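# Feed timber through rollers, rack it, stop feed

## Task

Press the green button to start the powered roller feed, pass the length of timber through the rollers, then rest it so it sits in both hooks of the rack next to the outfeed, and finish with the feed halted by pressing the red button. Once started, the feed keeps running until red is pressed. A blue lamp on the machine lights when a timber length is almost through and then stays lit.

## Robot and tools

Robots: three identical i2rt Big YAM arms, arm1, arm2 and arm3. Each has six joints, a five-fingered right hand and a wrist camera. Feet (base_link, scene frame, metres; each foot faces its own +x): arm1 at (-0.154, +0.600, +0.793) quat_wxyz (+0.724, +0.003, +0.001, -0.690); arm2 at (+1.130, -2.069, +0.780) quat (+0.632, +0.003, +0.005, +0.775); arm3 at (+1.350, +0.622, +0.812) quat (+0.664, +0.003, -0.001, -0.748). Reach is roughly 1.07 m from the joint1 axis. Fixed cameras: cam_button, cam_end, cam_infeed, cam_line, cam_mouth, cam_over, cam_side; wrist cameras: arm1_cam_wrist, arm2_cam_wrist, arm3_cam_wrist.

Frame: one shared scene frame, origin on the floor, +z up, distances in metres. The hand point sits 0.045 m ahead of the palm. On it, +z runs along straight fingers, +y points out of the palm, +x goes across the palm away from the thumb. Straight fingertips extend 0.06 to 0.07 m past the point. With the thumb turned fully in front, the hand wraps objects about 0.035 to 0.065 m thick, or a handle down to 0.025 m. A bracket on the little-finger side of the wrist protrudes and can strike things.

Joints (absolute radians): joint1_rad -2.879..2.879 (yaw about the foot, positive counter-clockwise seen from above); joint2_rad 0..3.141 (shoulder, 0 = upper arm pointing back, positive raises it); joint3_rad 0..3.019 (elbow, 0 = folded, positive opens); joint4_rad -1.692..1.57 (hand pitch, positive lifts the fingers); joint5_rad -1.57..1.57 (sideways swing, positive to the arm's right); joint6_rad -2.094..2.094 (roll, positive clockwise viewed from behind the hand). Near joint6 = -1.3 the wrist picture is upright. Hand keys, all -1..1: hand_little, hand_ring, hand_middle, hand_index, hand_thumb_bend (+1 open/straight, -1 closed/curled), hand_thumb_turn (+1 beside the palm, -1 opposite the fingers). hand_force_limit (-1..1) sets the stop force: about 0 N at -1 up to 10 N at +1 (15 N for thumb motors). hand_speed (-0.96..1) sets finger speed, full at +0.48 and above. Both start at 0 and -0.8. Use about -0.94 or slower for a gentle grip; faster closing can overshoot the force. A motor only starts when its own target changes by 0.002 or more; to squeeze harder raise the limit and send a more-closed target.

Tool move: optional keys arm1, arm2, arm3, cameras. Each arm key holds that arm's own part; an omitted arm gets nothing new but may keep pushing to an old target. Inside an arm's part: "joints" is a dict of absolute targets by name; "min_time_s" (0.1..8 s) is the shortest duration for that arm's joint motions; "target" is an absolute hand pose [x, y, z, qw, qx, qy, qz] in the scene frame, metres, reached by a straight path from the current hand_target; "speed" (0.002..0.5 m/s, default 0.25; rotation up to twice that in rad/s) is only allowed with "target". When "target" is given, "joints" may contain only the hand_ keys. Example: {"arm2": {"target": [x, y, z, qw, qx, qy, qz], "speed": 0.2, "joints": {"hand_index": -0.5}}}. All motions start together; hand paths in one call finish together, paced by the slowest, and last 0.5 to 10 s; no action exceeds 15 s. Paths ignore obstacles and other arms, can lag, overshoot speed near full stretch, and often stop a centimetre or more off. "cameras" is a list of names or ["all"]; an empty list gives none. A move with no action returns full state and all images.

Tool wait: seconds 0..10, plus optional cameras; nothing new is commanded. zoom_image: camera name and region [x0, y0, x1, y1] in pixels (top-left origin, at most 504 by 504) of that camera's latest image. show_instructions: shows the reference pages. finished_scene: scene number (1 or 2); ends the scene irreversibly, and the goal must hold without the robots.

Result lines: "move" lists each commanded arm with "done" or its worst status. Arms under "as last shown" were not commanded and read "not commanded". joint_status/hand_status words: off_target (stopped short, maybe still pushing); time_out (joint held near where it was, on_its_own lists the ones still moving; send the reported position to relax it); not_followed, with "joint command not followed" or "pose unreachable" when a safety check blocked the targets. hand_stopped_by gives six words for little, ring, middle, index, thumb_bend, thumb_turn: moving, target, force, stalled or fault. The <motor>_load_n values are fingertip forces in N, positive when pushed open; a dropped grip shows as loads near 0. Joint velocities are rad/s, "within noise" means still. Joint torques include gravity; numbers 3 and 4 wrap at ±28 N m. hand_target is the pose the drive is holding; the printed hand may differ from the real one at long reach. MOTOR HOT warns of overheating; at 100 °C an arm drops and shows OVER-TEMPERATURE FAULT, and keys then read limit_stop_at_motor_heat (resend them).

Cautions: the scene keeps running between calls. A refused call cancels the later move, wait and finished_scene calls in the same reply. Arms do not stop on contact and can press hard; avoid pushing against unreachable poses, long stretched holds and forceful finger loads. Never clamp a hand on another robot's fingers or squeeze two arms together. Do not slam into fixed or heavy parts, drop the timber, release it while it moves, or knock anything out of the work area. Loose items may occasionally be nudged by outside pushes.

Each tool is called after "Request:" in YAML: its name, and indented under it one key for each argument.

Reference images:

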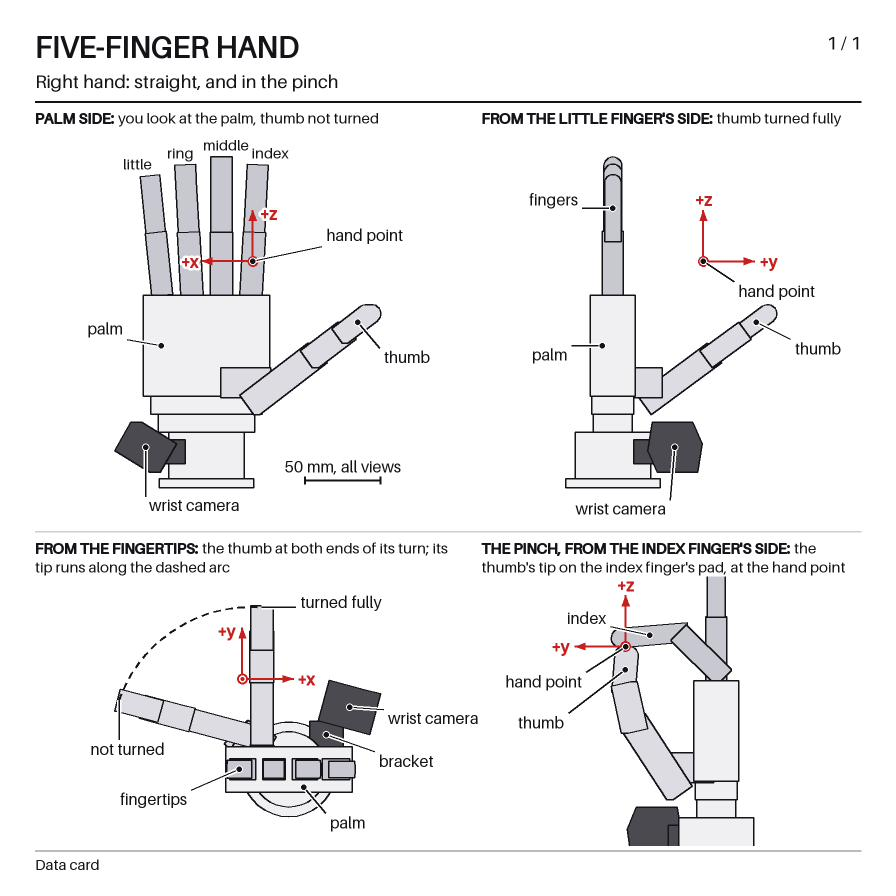

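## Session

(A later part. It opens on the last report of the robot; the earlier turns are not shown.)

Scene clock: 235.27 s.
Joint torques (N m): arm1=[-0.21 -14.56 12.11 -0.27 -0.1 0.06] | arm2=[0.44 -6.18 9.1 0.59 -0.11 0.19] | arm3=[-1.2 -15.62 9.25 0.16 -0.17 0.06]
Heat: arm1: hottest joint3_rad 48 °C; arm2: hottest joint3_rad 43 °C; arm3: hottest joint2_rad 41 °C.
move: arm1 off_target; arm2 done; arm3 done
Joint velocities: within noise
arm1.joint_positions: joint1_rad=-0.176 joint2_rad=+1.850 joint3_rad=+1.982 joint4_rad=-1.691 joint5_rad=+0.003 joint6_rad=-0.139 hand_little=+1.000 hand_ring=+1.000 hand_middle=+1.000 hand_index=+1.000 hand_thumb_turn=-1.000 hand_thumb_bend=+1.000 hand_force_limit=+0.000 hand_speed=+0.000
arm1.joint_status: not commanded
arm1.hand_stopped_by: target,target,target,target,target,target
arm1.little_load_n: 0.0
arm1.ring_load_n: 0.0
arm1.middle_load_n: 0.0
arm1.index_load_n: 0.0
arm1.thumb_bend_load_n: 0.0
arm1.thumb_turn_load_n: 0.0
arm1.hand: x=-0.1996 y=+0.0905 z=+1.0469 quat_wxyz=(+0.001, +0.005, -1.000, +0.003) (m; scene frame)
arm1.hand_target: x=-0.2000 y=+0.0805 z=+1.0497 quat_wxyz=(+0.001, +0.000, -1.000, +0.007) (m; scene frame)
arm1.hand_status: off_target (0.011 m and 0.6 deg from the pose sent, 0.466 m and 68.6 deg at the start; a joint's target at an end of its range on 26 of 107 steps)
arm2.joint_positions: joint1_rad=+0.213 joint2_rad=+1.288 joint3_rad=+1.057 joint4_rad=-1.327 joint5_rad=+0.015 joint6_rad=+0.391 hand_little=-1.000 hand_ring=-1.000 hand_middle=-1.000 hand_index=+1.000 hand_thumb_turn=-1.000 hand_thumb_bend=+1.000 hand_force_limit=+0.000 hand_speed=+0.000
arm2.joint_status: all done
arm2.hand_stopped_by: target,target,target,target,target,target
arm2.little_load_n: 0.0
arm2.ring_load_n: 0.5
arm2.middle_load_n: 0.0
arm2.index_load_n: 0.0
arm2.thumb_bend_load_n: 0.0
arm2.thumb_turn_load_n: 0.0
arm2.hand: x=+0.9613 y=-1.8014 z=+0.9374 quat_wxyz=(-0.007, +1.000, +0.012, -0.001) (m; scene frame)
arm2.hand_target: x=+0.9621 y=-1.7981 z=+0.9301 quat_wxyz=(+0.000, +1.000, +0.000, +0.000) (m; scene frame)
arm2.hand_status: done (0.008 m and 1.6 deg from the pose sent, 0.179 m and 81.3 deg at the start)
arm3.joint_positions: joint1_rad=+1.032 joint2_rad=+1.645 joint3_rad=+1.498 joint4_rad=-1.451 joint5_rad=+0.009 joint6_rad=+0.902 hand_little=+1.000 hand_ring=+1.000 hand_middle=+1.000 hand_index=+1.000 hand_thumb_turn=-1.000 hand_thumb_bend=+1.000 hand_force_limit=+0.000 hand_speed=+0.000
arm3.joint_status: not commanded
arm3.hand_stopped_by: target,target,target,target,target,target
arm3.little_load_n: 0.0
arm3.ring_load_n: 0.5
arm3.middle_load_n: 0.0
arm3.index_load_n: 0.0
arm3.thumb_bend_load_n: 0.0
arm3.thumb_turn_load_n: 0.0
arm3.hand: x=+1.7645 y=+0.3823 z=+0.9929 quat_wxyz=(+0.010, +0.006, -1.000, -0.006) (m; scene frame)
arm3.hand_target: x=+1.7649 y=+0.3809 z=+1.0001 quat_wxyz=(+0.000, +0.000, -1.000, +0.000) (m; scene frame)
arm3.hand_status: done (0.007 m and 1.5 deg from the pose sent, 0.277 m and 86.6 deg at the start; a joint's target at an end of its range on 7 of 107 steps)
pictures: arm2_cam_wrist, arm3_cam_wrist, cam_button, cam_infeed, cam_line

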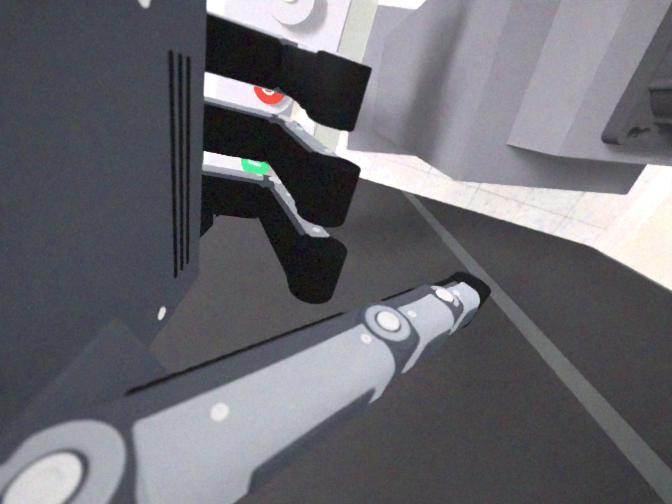

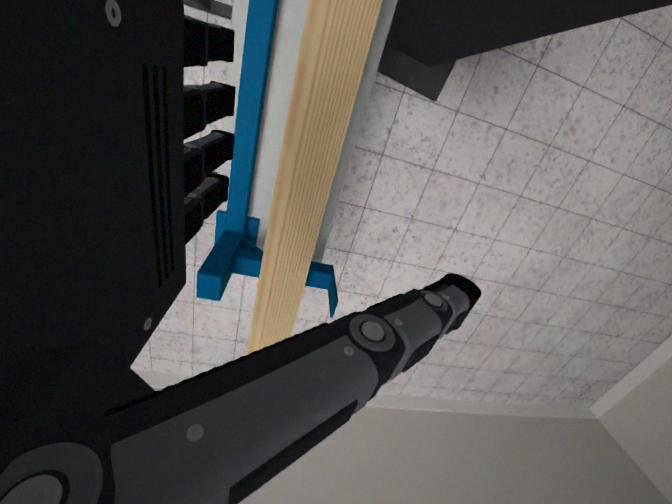

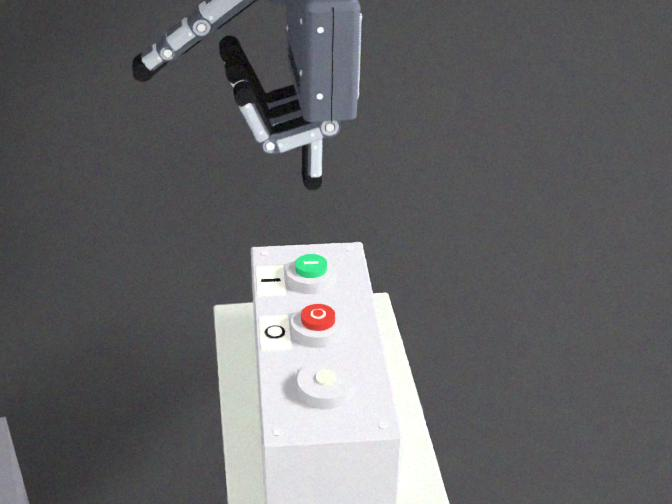

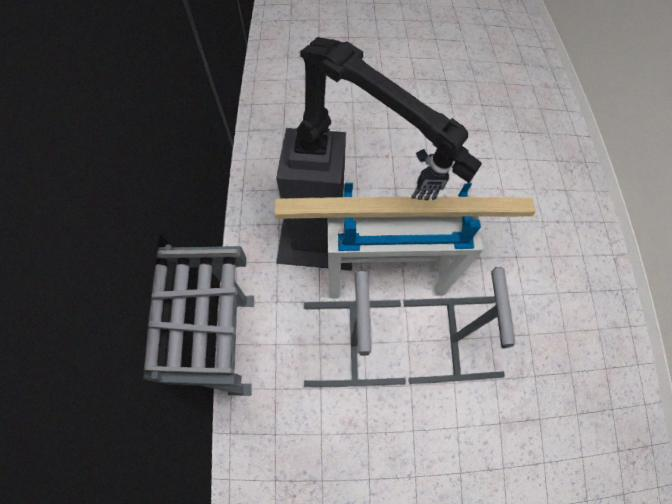

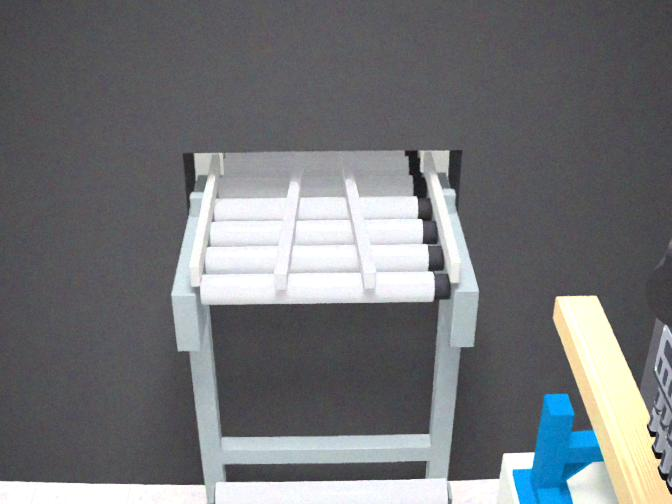

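Request:
move:
  arm2: {"target":[0.962,-1.796,0.888,0,1,0,0],"speed":0.12}
  arm3: {"target":[1.763,0.386,0.895,0,0,1,0],"speed":0.15}
  cameras: ["arm3_cam_wrist","cam_button","cam_line","arm2_cam_wrist"]

Request:
zoom_image:
  camera: "cam_button"
  region: [230, 130, 400, 300]

Request:
zoom_image:
  camera: "arm3_cam_wrist"
  region: [180, 60, 420, 360]

Scene clock: 263.80 s.
Joint torques (N m): arm1=[-0.21 -14.56 12.11 -0.27 -0.1 0.07] | arm2=[0.38 -6.24 8.83 0.53 -0.11 0.16] | arm3=[-2.9 -11.63 8.85 0.51 -0.22 0.03]
Heat: arm1: hottest joint3_rad 47 °C; arm2: hottest joint3_rad 43 °C; arm3: hottest joint2_rad 39 °C.
move: arm2 done; arm3 off_target
Joint velocities: within noise
arm1: as last shown
arm1.joint_positions: joint1_rad=-0.176 joint2_rad=+1.850 joint3_rad=+1.982 joint4_rad=-1.691 joint5_rad=+0.003 joint6_rad=-0.138 hand_little=+1.000 hand_ring=+1.000 hand_middle=+1.000 hand_index=+1.000 hand_thumb_turn=-1.000 hand_thumb_bend=+1.000 hand_force_limit=+0.000 hand_speed=+0.000
arm1.thumb_turn_load_n: -0.5
arm1.hand: x=-0.1996 y=+0.0905 z=+1.0469 quat_wxyz=(+0.001, +0.004, -1.000, +0.003) (m; scene frame)
arm2.joint_positions: joint1_rad=+0.211 joint2_rad=+1.326 joint3_rad=+0.979 joint4_rad=-1.208 joint5_rad=+0.015 joint6_rad=+0.392 hand_little=-1.000 hand_ring=-1.000 hand_middle=-1.000 hand_index=+1.000 hand_thumb_turn=-1.000 hand_thumb_bend=+1.000 hand_force_limit=+0.000 hand_speed=+0.000
arm2.joint_status: not commanded
arm2.hand_stopped_by: target,target,target,target,target,target
arm2.little_load_n: 0.0
arm2.ring_load_n: 0.0
arm2.middle_load_n: 0.0
arm2.index_load_n: 0.0
arm2.thumb_bend_load_n: 0.0
arm2.thumb_turn_load_n: 0.0
arm2.hand: x=+0.9603 y=-1.7986 z=+0.8958 quat_wxyz=(-0.008, +1.000, +0.011, -0.002) (m; scene frame)
arm2.hand_target: x=+0.9621 y=-1.7961 z=+0.8881 quat_wxyz=(+0.000, +1.000, +0.000, +0.000) (m; scene frame)
arm2.hand_status: done (0.008 m and 1.6 deg from the pose sent, 0.050 m and 1.6 deg at the start)
arm3.joint_positions: joint1_rad=+1.032 joint2_rad=+1.659 joint3_rad=+1.284 joint4_rad=-1.181 joint5_rad=+0.009 joint6_rad=+0.907 hand_little=+1.000 hand_ring=+1.000 hand_middle=+1.000 hand_index=+1.000 hand_thumb_turn=-1.000 hand_thumb_bend=+1.000 hand_force_limit=+0.000 hand_speed=+0.000
arm3.joint_status: not commanded
arm3.hand_stopped_by: target,target,target,target,target,target
arm3.little_load_n: 0.0
arm3.ring_load_n: 0.0
arm3.middle_load_n: 0.0
arm3.index_load_n: 0.0
arm3.thumb_bend_load_n: 0.0
arm3.thumb_turn_load_n: 0.0
arm3.hand: x=+1.7606 y=+0.3860 z=+0.9068 quat_wxyz=(-0.006, +0.003, -1.000, +0.007) (m; scene frame)
arm3.hand_target: x=+1.7627 y=+0.3860 z=+0.8952 quat_wxyz=(+0.000, +0.000, -1.000, +0.000) (m; scene frame)
arm3.hand_status: off_target (0.012 m and 1.1 deg from the pose sent, 0.098 m and 1.5 deg at the start)
pictures: arm2_cam_wrist, arm3_cam_wrist, cam_button, cam_line

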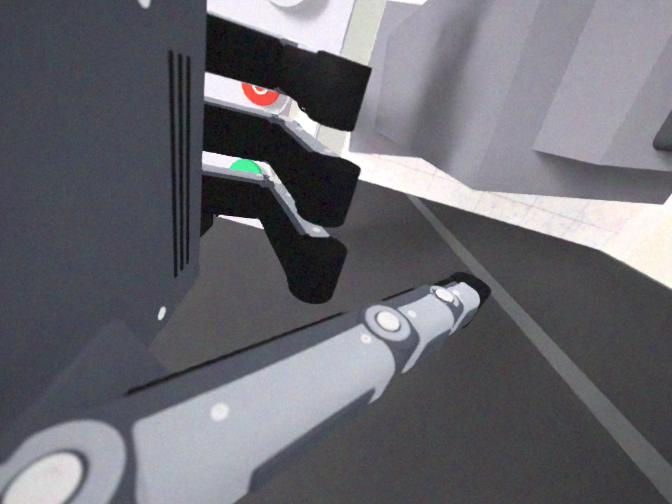

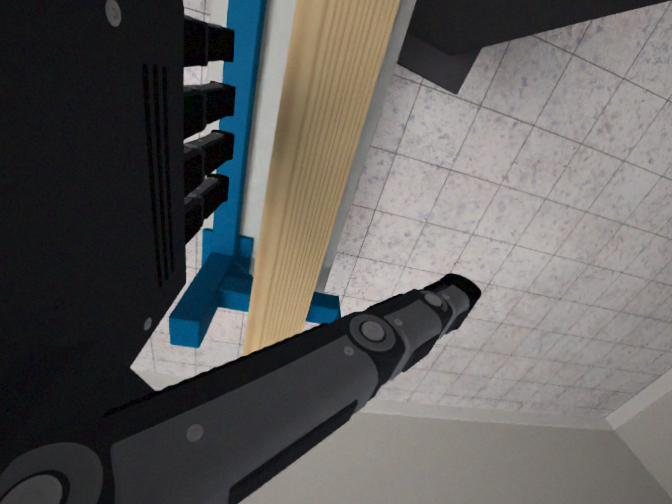

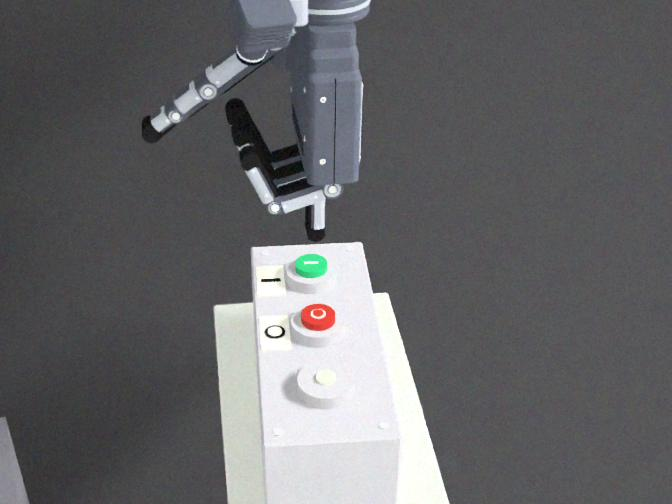

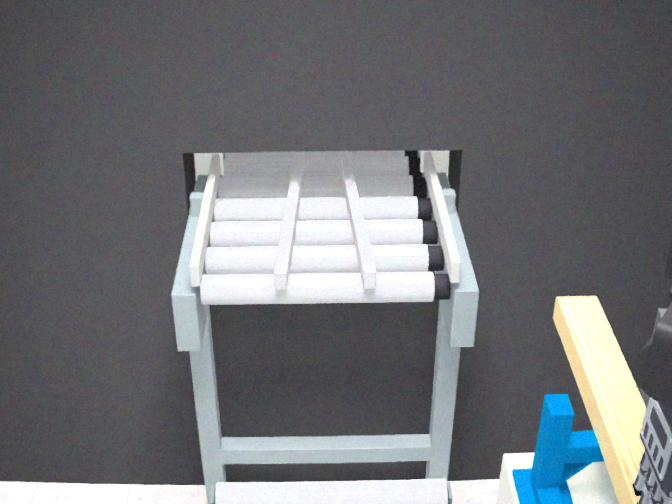

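Scaled by 2.965 from the camera's 672x504 image, which has a finer 960x720 frame.

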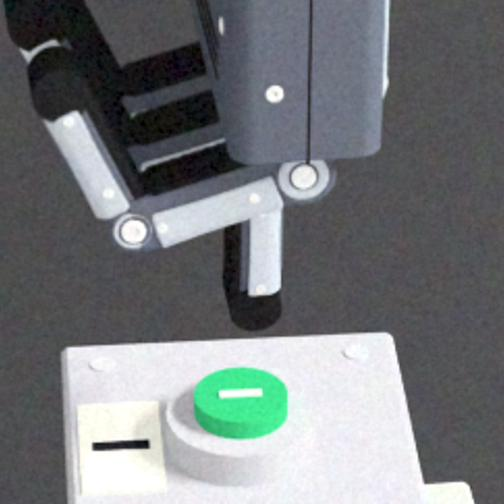

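Scaled by 1.680 from the camera's 672x504 image, which has a finer 960x720 frame.

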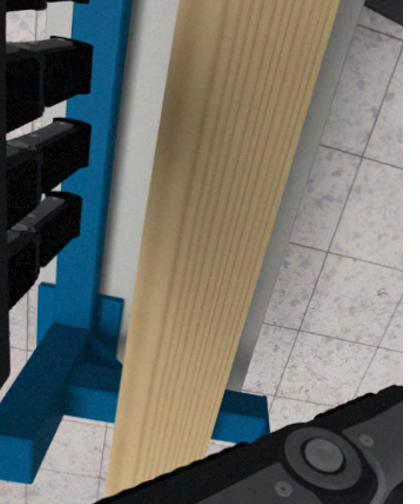

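Request:
move:
  arm2: {"target":[0.957,-1.799,0.886,0,1,0,0],"speed":0.1}
  arm3: {"target":[1.763,0.390,0.80,0,0,1,0],"speed":0.12}
  cameras: ["arm3_cam_wrist","cam_button","cam_line","cam_infeed"]

Request:
zoom_image:
  camera: "arm3_cam_wrist"
  region: [180, 60, 500, 360]

Request:
zoom_image:
  camera: "cam_button"
  region: [230, 180, 400, 300]

Scene clock: 304.30 s.
Joint torques (N m): arm1=[-0.26 -14.56 12.11 -0.28 -0.09 0.07] | arm2=[1.26 -6.12 8.83 0.59 -0.11 0.21] | arm3=[-0.97 -11.99 8.21 0.38 -0.18 0.02]
Heat: arm1: hottest joint3_rad 47 °C; arm2: hottest joint3_rad 41 °C; arm3: hottest joint2_rad 37 °C.
move: arm2 done; arm3 off_target
Joint velocities: within noise
arm1: as last shown
arm1.thumb_turn_load_n: 0.0
arm2.joint_positions: joint1_rad=+0.211 joint2_rad=+1.326 joint3_rad=+0.974 joint4_rad=-1.203 joint5_rad=+0.015 joint6_rad=+0.404 hand_little=-1.000 hand_ring=-1.000 hand_middle=-1.000 hand_index=+1.000 hand_thumb_turn=-1.000 hand_thumb_bend=+1.000 hand_force_limit=+0.000 hand_speed=+0.000
arm2.joint_status: not commanded
arm2.hand_stopped_by: target,target,target,target,target,target
arm2.little_load_n: 0.0
arm2.ring_load_n: 0.0
arm2.middle_load_n: 0.0
arm2.index_load_n: 0.0
arm2.thumb_bend_load_n: 0.0
arm2.thumb_turn_load_n: 0.0
arm2.hand: x=+0.9598 y=-1.7988 z=+0.8941 quat_wxyz=(-0.008, +1.000, +0.005, -0.002) (m; scene frame)
arm2.hand_target: x=+0.9572 y=-1.7992 z=+0.8861 quat_wxyz=(+0.000, +1.000, +0.000, +0.000) (m; scene frame)
arm2.hand_status: done (0.009 m and 1.1 deg from the pose sent, 0.010 m and 1.6 deg at the start)
arm3.joint_positions: joint1_rad=+1.032 joint2_rad=+1.777 joint3_rad=+1.162 joint4_rad=-0.942 joint5_rad=+0.009 joint6_rad=+0.912 hand_little=+1.000 hand_ring=+1.000 hand_middle=+1.000 hand_index=+1.000 hand_thumb_turn=-1.000 hand_thumb_bend=+1.000 hand_force_limit=+0.000 hand_speed=+0.000
arm3.joint_status: not commanded
arm3.hand_stopped_by: target,target,target,target,target,target
arm3.little_load_n: 0.0
arm3.ring_load_n: 0.0
arm3.middle_load_n: 0.0
arm3.index_load_n: 0.0
arm3.thumb_bend_load_n: 0.0
arm3.thumb_turn_load_n: 0.0
arm3.hand: x=+1.7609 y=+0.3866 z=+0.8116 quat_wxyz=(-0.006, +0.000, -1.000, +0.007) (m; scene frame)
arm3.hand_target: x=+1.7627 y=+0.3902 z=+0.8002 quat_wxyz=(+0.000, +0.000, -1.000, +0.000) (m; scene frame)
arm3.hand_status: off_target (0.012 m and 1.0 deg from the pose sent, 0.107 m and 1.1 deg at the start)
pictures: arm3_cam_wrist, cam_button, cam_infeed, cam_line

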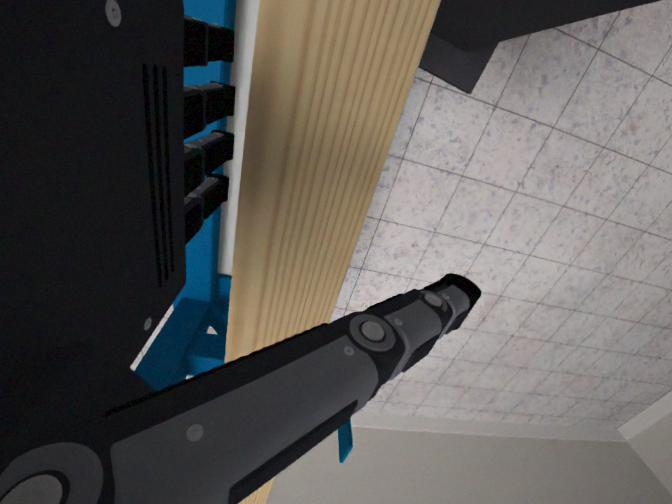

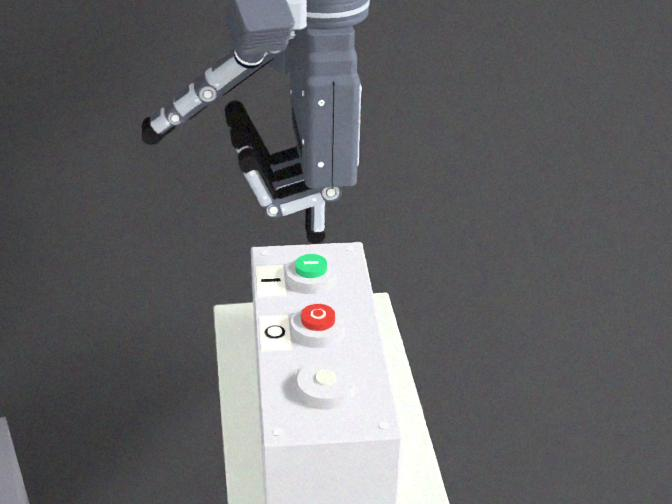

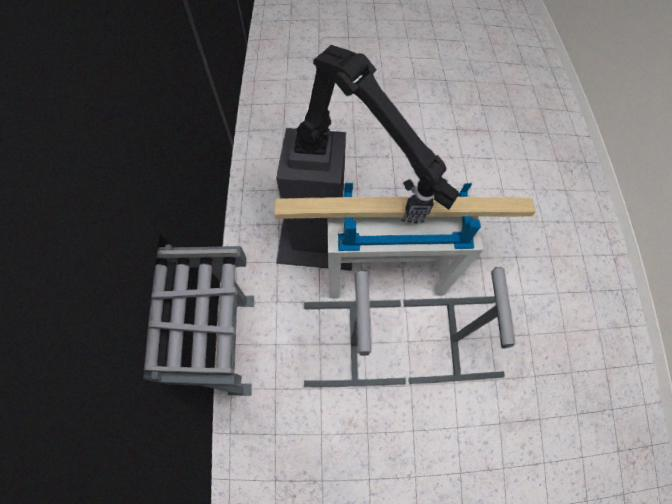

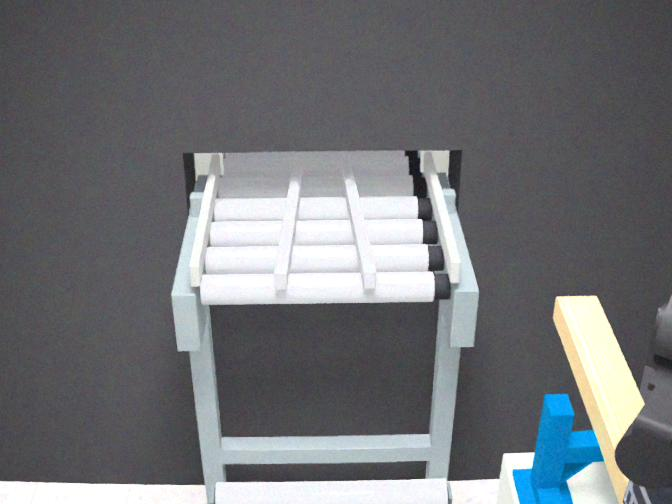

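Scaled by 1.575 from the camera's 672x504 image, which has a finer 960x720 frame.

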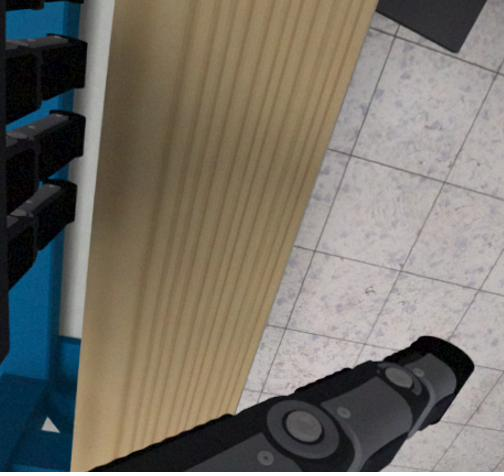

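Scaled by 2.965 from the camera's 672x504 image, which has a finer 960x720 frame.

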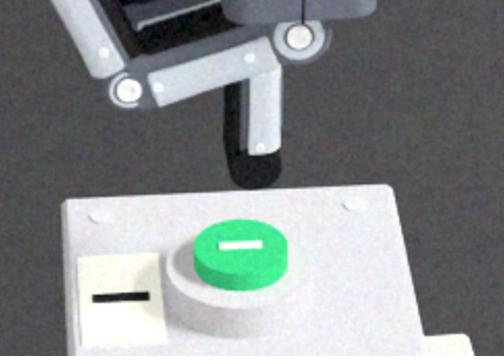

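Request:
move:
  arm2: {"target":[0.950,-1.804,0.884,0,1,0,0],"speed":0.1}
  arm3: {"target":[1.763,0.394,0.757,0,0,1,0],"speed":0.08}
  cameras: ["arm3_cam_wrist","cam_button"]

Request:
zoom_image:
  camera: "cam_button"
  region: [230, 180, 400, 300]

Scene clock: 317.40 s.
Joint torques (N m): arm1=[-0.26 -14.56 12.1 -0.27 -0.09 0.07] | arm2=[1.79 -6.36 8.68 0.57 -0.11 0.2] | arm3=[-0.85 -12.4 7.41 0.68 -0.2 0.07]
Heat: arm1: hottest joint3_rad 47 °C; arm2: hottest joint3_rad 41 °C; arm3: hottest joint2_rad 37 °C.
move: arm2 done; arm3 off_target
Joint velocities: within noise
arm1: as last shown
arm2.joint_positions: joint1_rad=+0.227 joint2_rad=+1.326 joint3_rad=+0.967 joint4_rad=-1.197 joint5_rad=+0.015 joint6_rad=+0.427 hand_little=-1.000 hand_ring=-1.000 hand_middle=-1.000 hand_index=+1.000 hand_thumb_turn=-1.000 hand_thumb_bend=+1.000 hand_force_limit=+0.000 hand_speed=+0.000
arm2.joint_status: not commanded
arm2.hand_stopped_by: target,target,target,target,target,target
arm2.little_load_n: 0.0
arm2.ring_load_n: 0.5
arm2.middle_load_n: 0.0
arm2.index_load_n: 0.0
arm2.thumb_bend_load_n: 0.0
arm2.thumb_turn_load_n: 0.0
arm2.hand: x=+0.9547 y=-1.8023 z=+0.8915 quat_wxyz=(-0.007, +1.000, +0.001, -0.002) (m; scene frame)
arm2.hand_target: x=+0.9502 y=-1.8042 z=+0.8841 quat_wxyz=(+0.000, +1.000, +0.000, +0.000) (m; scene frame)
arm2.hand_status: done (0.009 m and 0.9 deg from the pose sent, 0.015 m and 1.1 deg at the start)
arm3.joint_positions: joint1_rad=+1.037 joint2_rad=+1.845 joint3_rad=+1.123 joint4_rad=-0.834 joint5_rad=+0.009 joint6_rad=+0.918 hand_little=+1.000 hand_ring=+1.000 hand_middle=+1.000 hand_index=+1.000 hand_thumb_turn=-1.000 hand_thumb_bend=+1.000 hand_force_limit=+0.000 hand_speed=+0.000
arm3.joint_status: not commanded
arm3.hand_stopped_by: target,target,target,target,target,target
arm3.little_load_n: 0.0
arm3.ring_load_n: 0.0
arm3.middle_load_n: 0.0
arm3.index_load_n: 0.0
arm3.thumb_bend_load_n: 0.0
arm3.thumb_turn_load_n: 0.0
arm3.hand: x=+1.7619 y=+0.3892 z=+0.7691 quat_wxyz=(-0.006, +0.000, -1.000, +0.007) (m; scene frame)
arm3.hand_target: x=+1.7626 y=+0.3941 z=+0.7572 quat_wxyz=(+0.000, +0.000, -1.000, +0.000) (m; scene frame)
arm3.hand_status: off_target (0.013 m and 1.1 deg from the pose sent, 0.055 m and 1.0 deg at the start)
pictures: arm3_cam_wrist, cam_button

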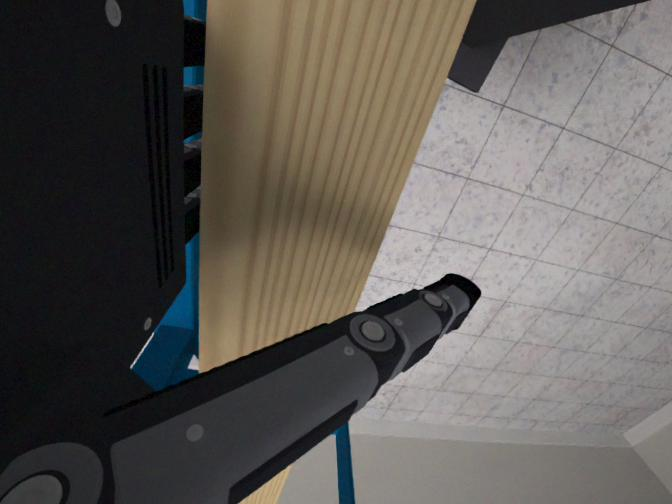

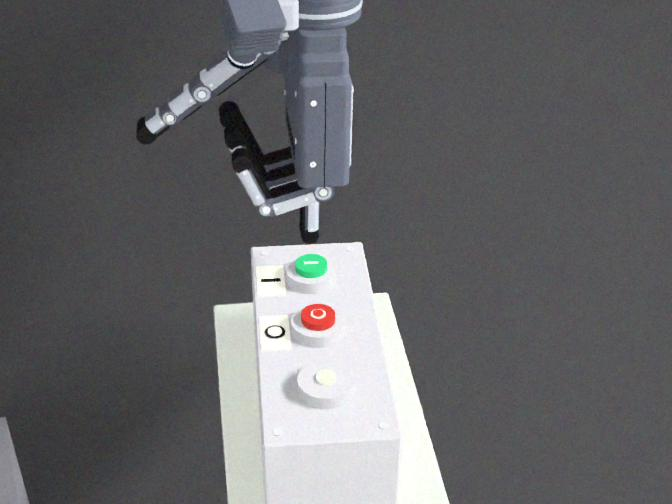

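Scaled by 2.965 from the camera's 672x504 image, which has a finer 960x720 frame.

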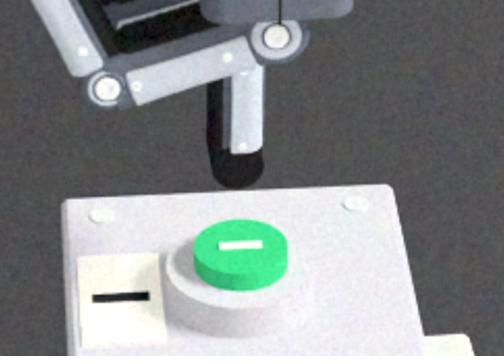

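Request:
move:
  arm3: {"target":[1.763,0.399,0.757,0,0,1,0],"speed":0.05}
  cameras: ["arm3_cam_wrist"]

Request:
move:
  arm3: {"joints":{"hand_little":-0.3,"hand_ring":-0.3,"hand_middle":-0.3,"hand_index":-0.3,"hand_force_limit":0.1,"hand_speed":-0.85}}
  cameras: ["arm3_cam_wrist","cam_infeed"]

Scene clock: 327.00 s.
Joint torques (N m): arm1=[-0.21 -14.56 12.11 -0.27 -0.09 0.07] | arm2=[1.9 -6.48 8.69 0.59 -0.11 0.2] | arm3=[-0.67 -13.1 7.15 0.46 -0.21 0.13]
Heat: arm1: hottest joint3_rad 47 °C; arm2: hottest joint3_rad 42 °C; arm3: hottest joint2_rad 37 °C.
move: arm3 off_target
Joint velocities: arm1=[0.005 -0.005 0.007 -0.007 -0.154 -0.022] | arm2=[within noise] | arm3=[within noise]
arm1, arm2: as last shown
arm1.ring_load_n: -0.5
arm2.joint_positions: joint1_rad=+0.227 joint2_rad=+1.326 joint3_rad=+0.967 joint4_rad=-1.197 joint5_rad=+0.015 joint6_rad=+0.428 hand_little=-1.000 hand_ring=-1.000 hand_middle=-1.000 hand_index=+1.000 hand_thumb_turn=-1.000 hand_thumb_bend=+1.000 hand_force_limit=+0.000 hand_speed=+0.000
arm2.ring_load_n: 0.0
arm2.hand: x=+0.9546 y=-1.8022 z=+0.8915 quat_wxyz=(-0.007, +1.000, +0.001, -0.002) (m; scene frame)
arm3.joint_positions: joint1_rad=+1.046 joint2_rad=+1.845 joint3_rad=+1.117 joint4_rad=-0.830 joint5_rad=+0.009 joint6_rad=+0.927 hand_little=+1.000 hand_ring=+1.000 hand_middle=+1.000 hand_index=+1.000 hand_thumb_turn=-1.000 hand_thumb_bend=+1.000 hand_force_limit=+0.000 hand_speed=+0.000
arm3.joint_status: not commanded
arm3.hand_stopped_by: target,target,target,target,target,target
arm3.little_load_n: 0.0
arm3.ring_load_n: 0.0
arm3.middle_load_n: 0.0
arm3.index_load_n: 0.0
arm3.thumb_bend_load_n: 0.0
arm3.thumb_turn_load_n: 0.0
arm3.hand: x=+1.7626 y=+0.3939 z=+0.7674 quat_wxyz=(-0.005, +0.000, -1.000, +0.006) (m; scene frame)
arm3.hand_target: x=+1.7627 y=+0.3990 z=+0.7572 quat_wxyz=(+0.000, +0.000, -1.000, +0.000) (m; scene frame)
arm3.hand_status: off_target (0.012 m and 0.9 deg from the pose sent, 0.016 m and 1.1 deg at the start)
pictures: arm3_cam_wrist

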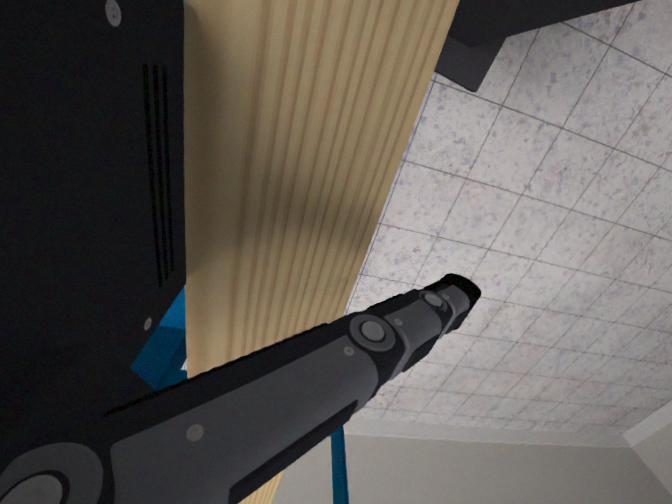

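Scene clock: 330.33 s.
Joint torques (N m): arm1=[-0.26 -14.51 12.11 -0.28 -0.1 0.07] | arm2=[1.9 -6.24 8.75 0.55 -0.1 0.19] | arm3=[-1.55 -14.56 7.88 -0.24 -0.4 -0.01]
Heat: arm1: hottest joint3_rad 47 °C; arm2: hottest joint3_rad 42 °C; arm3: hottest joint2_rad 37 °C.
move: arm3 off_target
Joint velocities: within noise
arm1, arm2: as last shown
arm1.ring_load_n: 0.0
arm3.joint_positions: joint1_rad=+1.047 joint2_rad=+1.873 joint3_rad=+1.102 joint4_rad=-0.814 joint5_rad=+0.013 joint6_rad=+0.931 hand_little=-0.110 hand_ring=-0.124 hand_middle=-0.138 hand_index=-0.179 hand_thumb_turn=-1.000 hand_thumb_bend=+1.000 hand_force_limit=+0.100 hand_speed=-0.850
arm3.joint_status: hand_little off_target (ended at -0.110, target -0.300); hand_ring off_target (ended at -0.124, target -0.300); hand_middle off_target (ended at -0.138, target -0.300); hand_index off_target (ended at -0.179, target -0.300); the others done
arm3.hand_stopped_by: force,force,force,force,target,target
arm3.little_load_n: 0.0
arm3.ring_load_n: 0.0
arm3.middle_load_n: 0.0
arm3.index_load_n: 7.5
arm3.thumb_bend_load_n: 0.0
arm3.thumb_turn_load_n: 0.0
arm3.hand: x=+1.7555 y=+0.3989 z=+0.7506 quat_wxyz=(+0.007, -0.002, -1.000, +0.000) (m; scene frame)
arm3.hand_target: x=+1.7627 y=+0.3991 z=+0.7572 quat_wxyz=(+0.000, +0.000, -1.000, +0.000) (m; scene frame)
arm3.hand_status: not commanded
pictures: arm3_cam_wrist, cam_infeed

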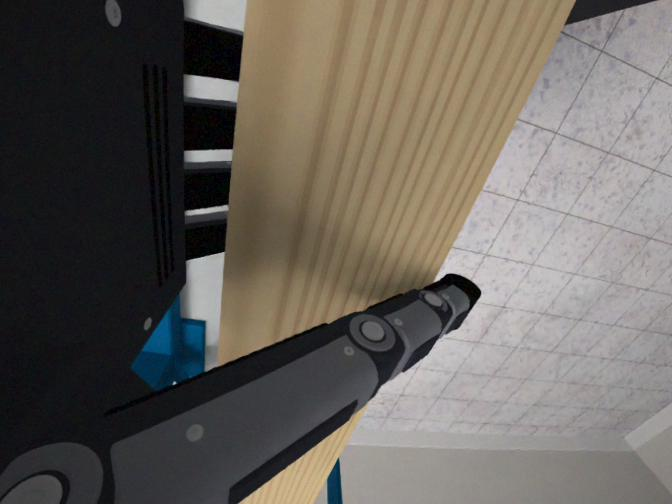

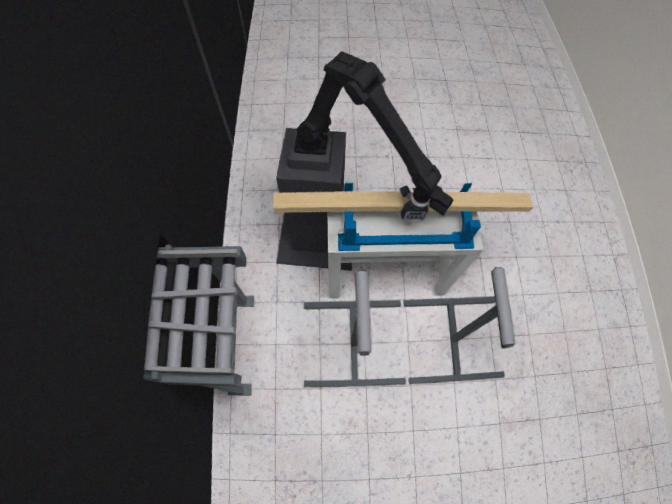

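Request:
move:
  arm3: {"joints":{"hand_thumb_bend":-0.7,"hand_force_limit":0.4,"hand_speed":-0.88}}
  cameras: ["arm3_cam_wrist","cam_infeed","cam_line"]

Scene clock: 367.43 s.
Joint torques (N m): arm1=[-0.21 -14.56 12.11 -0.28 -0.09 0.07] | arm2=[2.08 -6.24 8.68 0.55 -0.11 0.19] | arm3=[-1.08 -14.33 7.97 -0.55 -0.45 -0.01]
Heat: arm1: hottest joint3_rad 47 °C; arm2: hottest joint3_rad 42 °C; arm3: hottest joint2_rad 36 °C.
move: arm3 off_target
Joint velocities: within noise
arm1, arm2: as last shown
arm3.joint_positions: joint1_rad=+1.047 joint2_rad=+1.873 joint3_rad=+1.102 joint4_rad=-0.814 joint5_rad=+0.013 joint6_rad=+0.934 hand_little=-0.110 hand_ring=-0.124 hand_middle=-0.138 hand_index=-0.178 hand_thumb_turn=-1.000 hand_thumb_bend=+0.955 hand_force_limit=+0.400 hand_speed=-0.880
arm3.joint_status: hand_thumb_bend off_target (ended at +0.955, target -0.700); the others done
arm3.hand_stopped_by: force,force,force,force,force,target
arm3.little_load_n: 1.0
arm3.ring_load_n: 0.0
arm3.middle_load_n: 0.0
arm3.index_load_n: 12.0
arm3.thumb_bend_load_n: 10.5
arm3.thumb_turn_load_n: 0.5
arm3.hand: x=+1.7559 y=+0.3991 z=+0.7506 quat_wxyz=(+0.007, -0.003, -1.000, +0.000) (m; scene frame)
arm3.hand_target: x=+1.7627 y=+0.3992 z=+0.7572 quat_wxyz=(+0.000, +0.000, -1.000, +0.000) (m; scene frame)
arm3.hand_status: not commanded
pictures: arm3_cam_wrist, cam_infeed, cam_line

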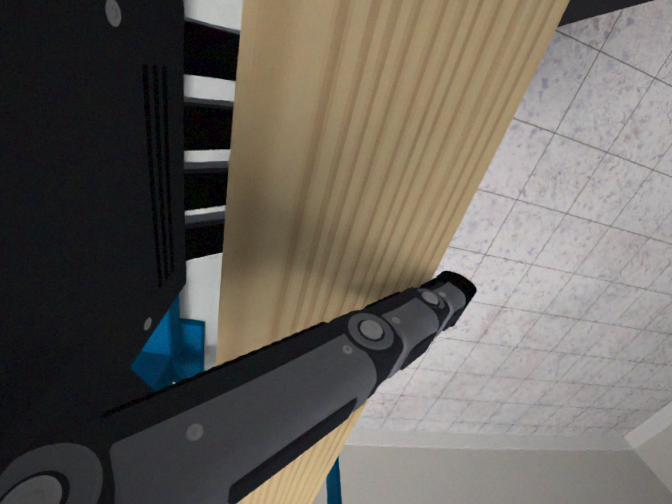

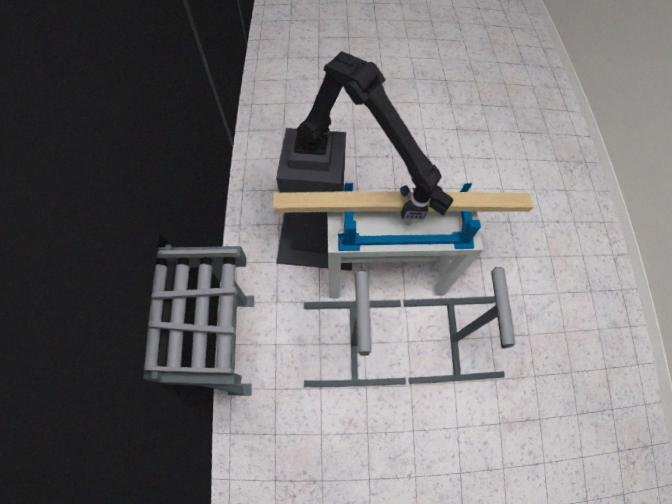

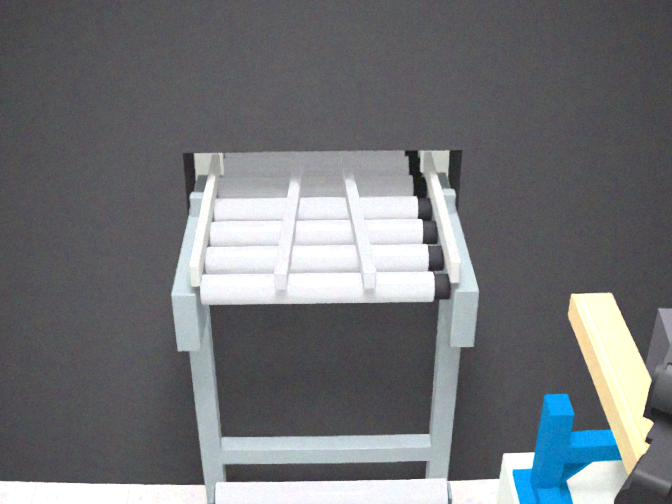

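Request:
move:
  arm3: {"target":[1.780,0.386,0.80,0.04,0,0.9988,-0.027],"speed":0.08}
  cameras: ["arm3_cam_wrist","cam_infeed","cam_line"]

Scene clock: 377.67 s.
Joint torques (N m): arm1=[-0.21 -14.62 12.1 -0.27 -0.1 0.07] | arm2=[1.96 -6.42 8.73 0.55 -0.11 0.2] | arm3=[-1.32 -20.42 8.88 -0.38 -0.52 -0.01]
Heat: arm1: hottest joint3_rad 47 °C; arm2: hottest joint3_rad 42 °C; arm3: hottest joint2_rad 36 °C.
move: arm3 off_target
Joint velocities: within noise
arm1, arm2: as last shown
arm1.little_load_n: -0.5
arm3.joint_positions: joint1_rad=+1.047 joint2_rad=+1.863 joint3_rad=+1.102 joint4_rad=-0.814 joint5_rad=+0.012 joint6_rad=+0.934 hand_little=-0.110 hand_ring=-0.124 hand_middle=-0.138 hand_index=-0.178 hand_thumb_turn=-1.000 hand_thumb_bend=+0.955 hand_force_limit=+0.400 hand_speed=-0.880
arm3.joint_status: not commanded
arm3.hand_stopped_by: force,force,force,force,force,target
arm3.little_load_n: 2.0
arm3.ring_load_n: 0.5
arm3.middle_load_n: 0.0
arm3.index_load_n: 14.0
arm3.thumb_bend_load_n: 9.5
arm3.thumb_turn_load_n: 0.5
arm3.hand: x=+1.7574 y=+0.3982 z=+0.7548 quat_wxyz=(+0.003, -0.003, -1.000, +0.002) (m; scene frame)
arm3.hand_target: x=+1.7788 y=+0.3871 z=+0.7988 quat_wxyz=(-0.040, +0.000, -0.999, +0.027) (m; scene frame)
arm3.hand_status: off_target (0.052 m and 5.7 deg from the pose sent, 0.056 m and 6.2 deg at the start)
pictures: arm3_cam_wrist, cam_infeed, cam_line

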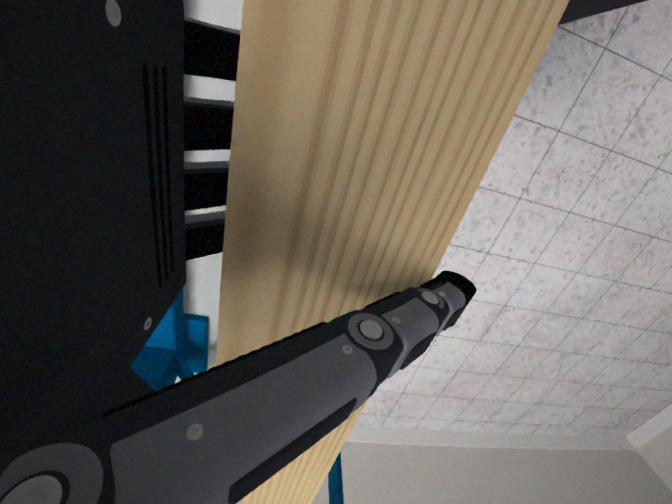

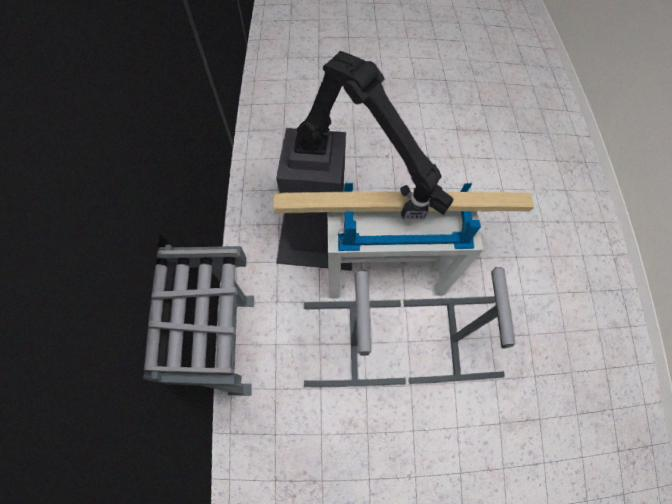

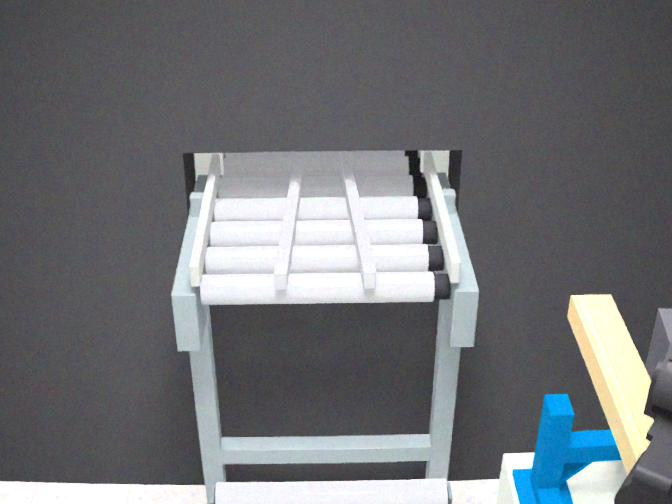

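Request:
move:
  arm3: {"joints":{"hand_little":-0.35,"hand_ring":-0.35,"hand_middle":-0.35,"hand_force_limit":0.1,"hand_speed":-0.9}}
  cameras: ["arm3_cam_wrist"]

Scene clock: 388.27 s.
Joint torques (N m): arm1=[-0.21 -14.56 12.11 -0.27 -0.09 0.07] | arm2=[1.9 -6.3 8.76 0.59 -0.11 0.19] | arm3=[-1.2 -21.25 8.9 -0.25 -0.59 0]
Heat: arm1: hottest joint3_rad 47 °C; arm2: hottest joint3_rad 42 °C; arm3: hottest joint2_rad 36 °C.
move: arm3 off_target
Joint velocities: within noise
arm1.joint_positions: joint1_rad=-0.176 joint2_rad=+1.850 joint3_rad=+1.982 joint4_rad=-1.691 joint5_rad=+0.003 joint6_rad=-0.138 hand_little=+1.000 hand_ring=+1.000 hand_middle=+1.000 hand_index=+1.000 hand_thumb_turn=-1.000 hand_thumb_bend=+1.000 hand_force_limit=+0.000 hand_speed=+0.000
arm1.joint_status: not commanded
arm1.hand_stopped_by: target,target,target,target,target,target
arm1.little_load_n: 0.0
arm1.ring_load_n: 0.0
arm1.middle_load_n: 0.5
arm1.index_load_n: -0.5
arm1.thumb_bend_load_n: 0.0
arm1.thumb_turn_load_n: 0.0
arm1.hand: x=-0.1996 y=+0.0905 z=+1.0469 quat_wxyz=(+0.001, +0.004, -1.000, +0.003) (m; scene frame)
arm1.hand_target: x=-0.2000 y=+0.0805 z=+1.0497 quat_wxyz=(+0.001, +0.000, -1.000, +0.007) (m; scene frame)
arm1.hand_status: not commanded
arm2: as last shown
arm3.joint_positions: joint1_rad=+1.047 joint2_rad=+1.863 joint3_rad=+1.102 joint4_rad=-0.814 joint5_rad=+0.012 joint6_rad=+0.933 hand_little=-0.154 hand_ring=-0.158 hand_middle=-0.163 hand_index=-0.179 hand_thumb_turn=-1.000 hand_thumb_bend=+0.955 hand_force_limit=+0.100 hand_speed=-0.900
arm3.joint_status: hand_little off_target (ended at -0.154, target -0.350); hand_ring off_target (ended at -0.158, target -0.350); hand_middle off_target (ended at -0.163, target -0.350); the others done
arm3.hand_stopped_by: force,force,force,force,force,target
arm3.little_load_n: 7.0
arm3.ring_load_n: 7.5
arm3.middle_load_n: 3.5
arm3.index_load_n: 5.5
arm3.thumb_bend_load_n: 11.5
arm3.thumb_turn_load_n: 4.0
arm3.hand: x=+1.7575 y=+0.3981 z=+0.7550 quat_wxyz=(+0.002, -0.002, -1.000, +0.003) (m; scene frame)
arm3.hand_target: x=+1.7788 y=+0.3871 z=+0.7987 quat_wxyz=(-0.040, +0.000, -0.999, +0.027) (m; scene frame)
arm3.hand_status: not commanded
pictures: arm3_cam_wrist

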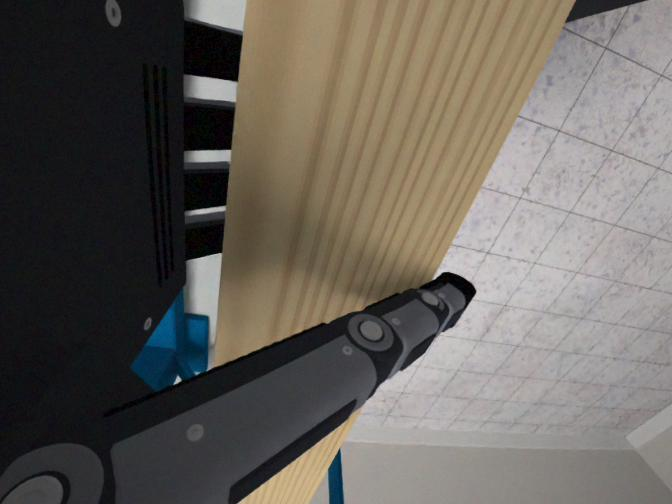

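Request:
move:
  arm3: {"target":[1.785,0.384,0.83,0.044,0,0.9985,-0.029],"speed":0.06}
  cameras: ["arm3_cam_wrist","cam_infeed","cam_line"]

Scene clock: 394.33 s.
Joint torques (N m): arm1=[-0.21 -14.56 12.11 -0.28 -0.09 0.07] | arm2=[1.96 -6.24 8.73 0.57 -0.11 0.18] | arm3=[-1.08 -20.13 11.9 -1.09 -0.63 0.02]
Heat: arm1: hottest joint3_rad 47 °C; arm2: hottest joint3_rad 42 °C; arm3: hottest joint2_rad 37 °C.
move: arm3 off_target
Joint velocities: within noise
arm1, arm2: as last shown
arm1.middle_load_n: 0.0
arm1.index_load_n: 0.0
arm1.thumb_turn_load_n: 0.5
arm3.joint_positions: joint1_rad=+1.047 joint2_rad=+1.819 joint3_rad=+1.102 joint4_rad=-0.866 joint5_rad=+0.012 joint6_rad=+0.933 hand_little=-0.154 hand_ring=-0.158 hand_middle=-0.163 hand_index=-0.179 hand_thumb_turn=-1.000 hand_thumb_bend=+0.955 hand_force_limit=+0.100 hand_speed=-0.900
arm3.joint_status: not commanded
arm3.hand_stopped_by: force,force,force,force,force,target
arm3.little_load_n: 6.5
arm3.ring_load_n: 7.0
arm3.middle_load_n: 3.5
arm3.index_load_n: 6.5
arm3.thumb_bend_load_n: 11.0
arm3.thumb_turn_load_n: 4.5
arm3.hand: x=+1.7525 y=+0.4017 z=+0.7748 quat_wxyz=(+0.006, -0.002, -1.000, +0.000) (m; scene frame)
arm3.hand_target: x=+1.7826 y=+0.3860 z=+0.8292 quat_wxyz=(-0.044, +0.000, -0.999, +0.029) (m; scene frame)
arm3.hand_status: off_target (0.066 m and 6.6 deg from the pose sent, 0.081 m and 6.1 deg at the start)
pictures: arm3_cam_wrist, cam_infeed, cam_line

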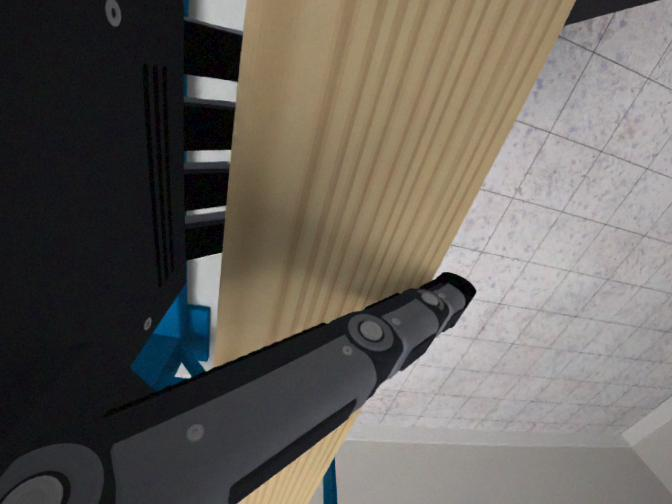

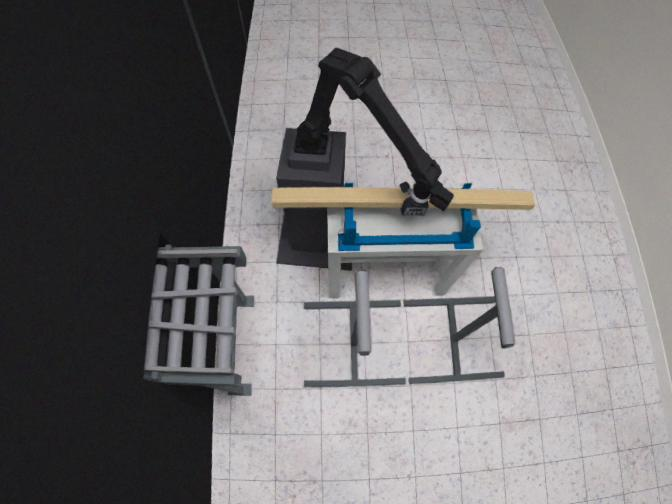

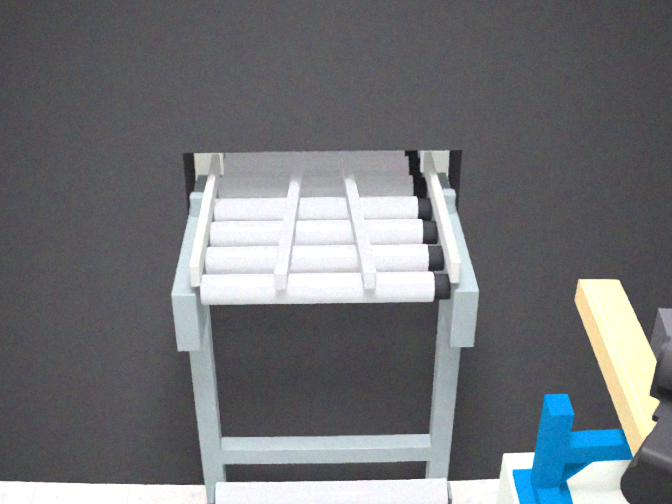

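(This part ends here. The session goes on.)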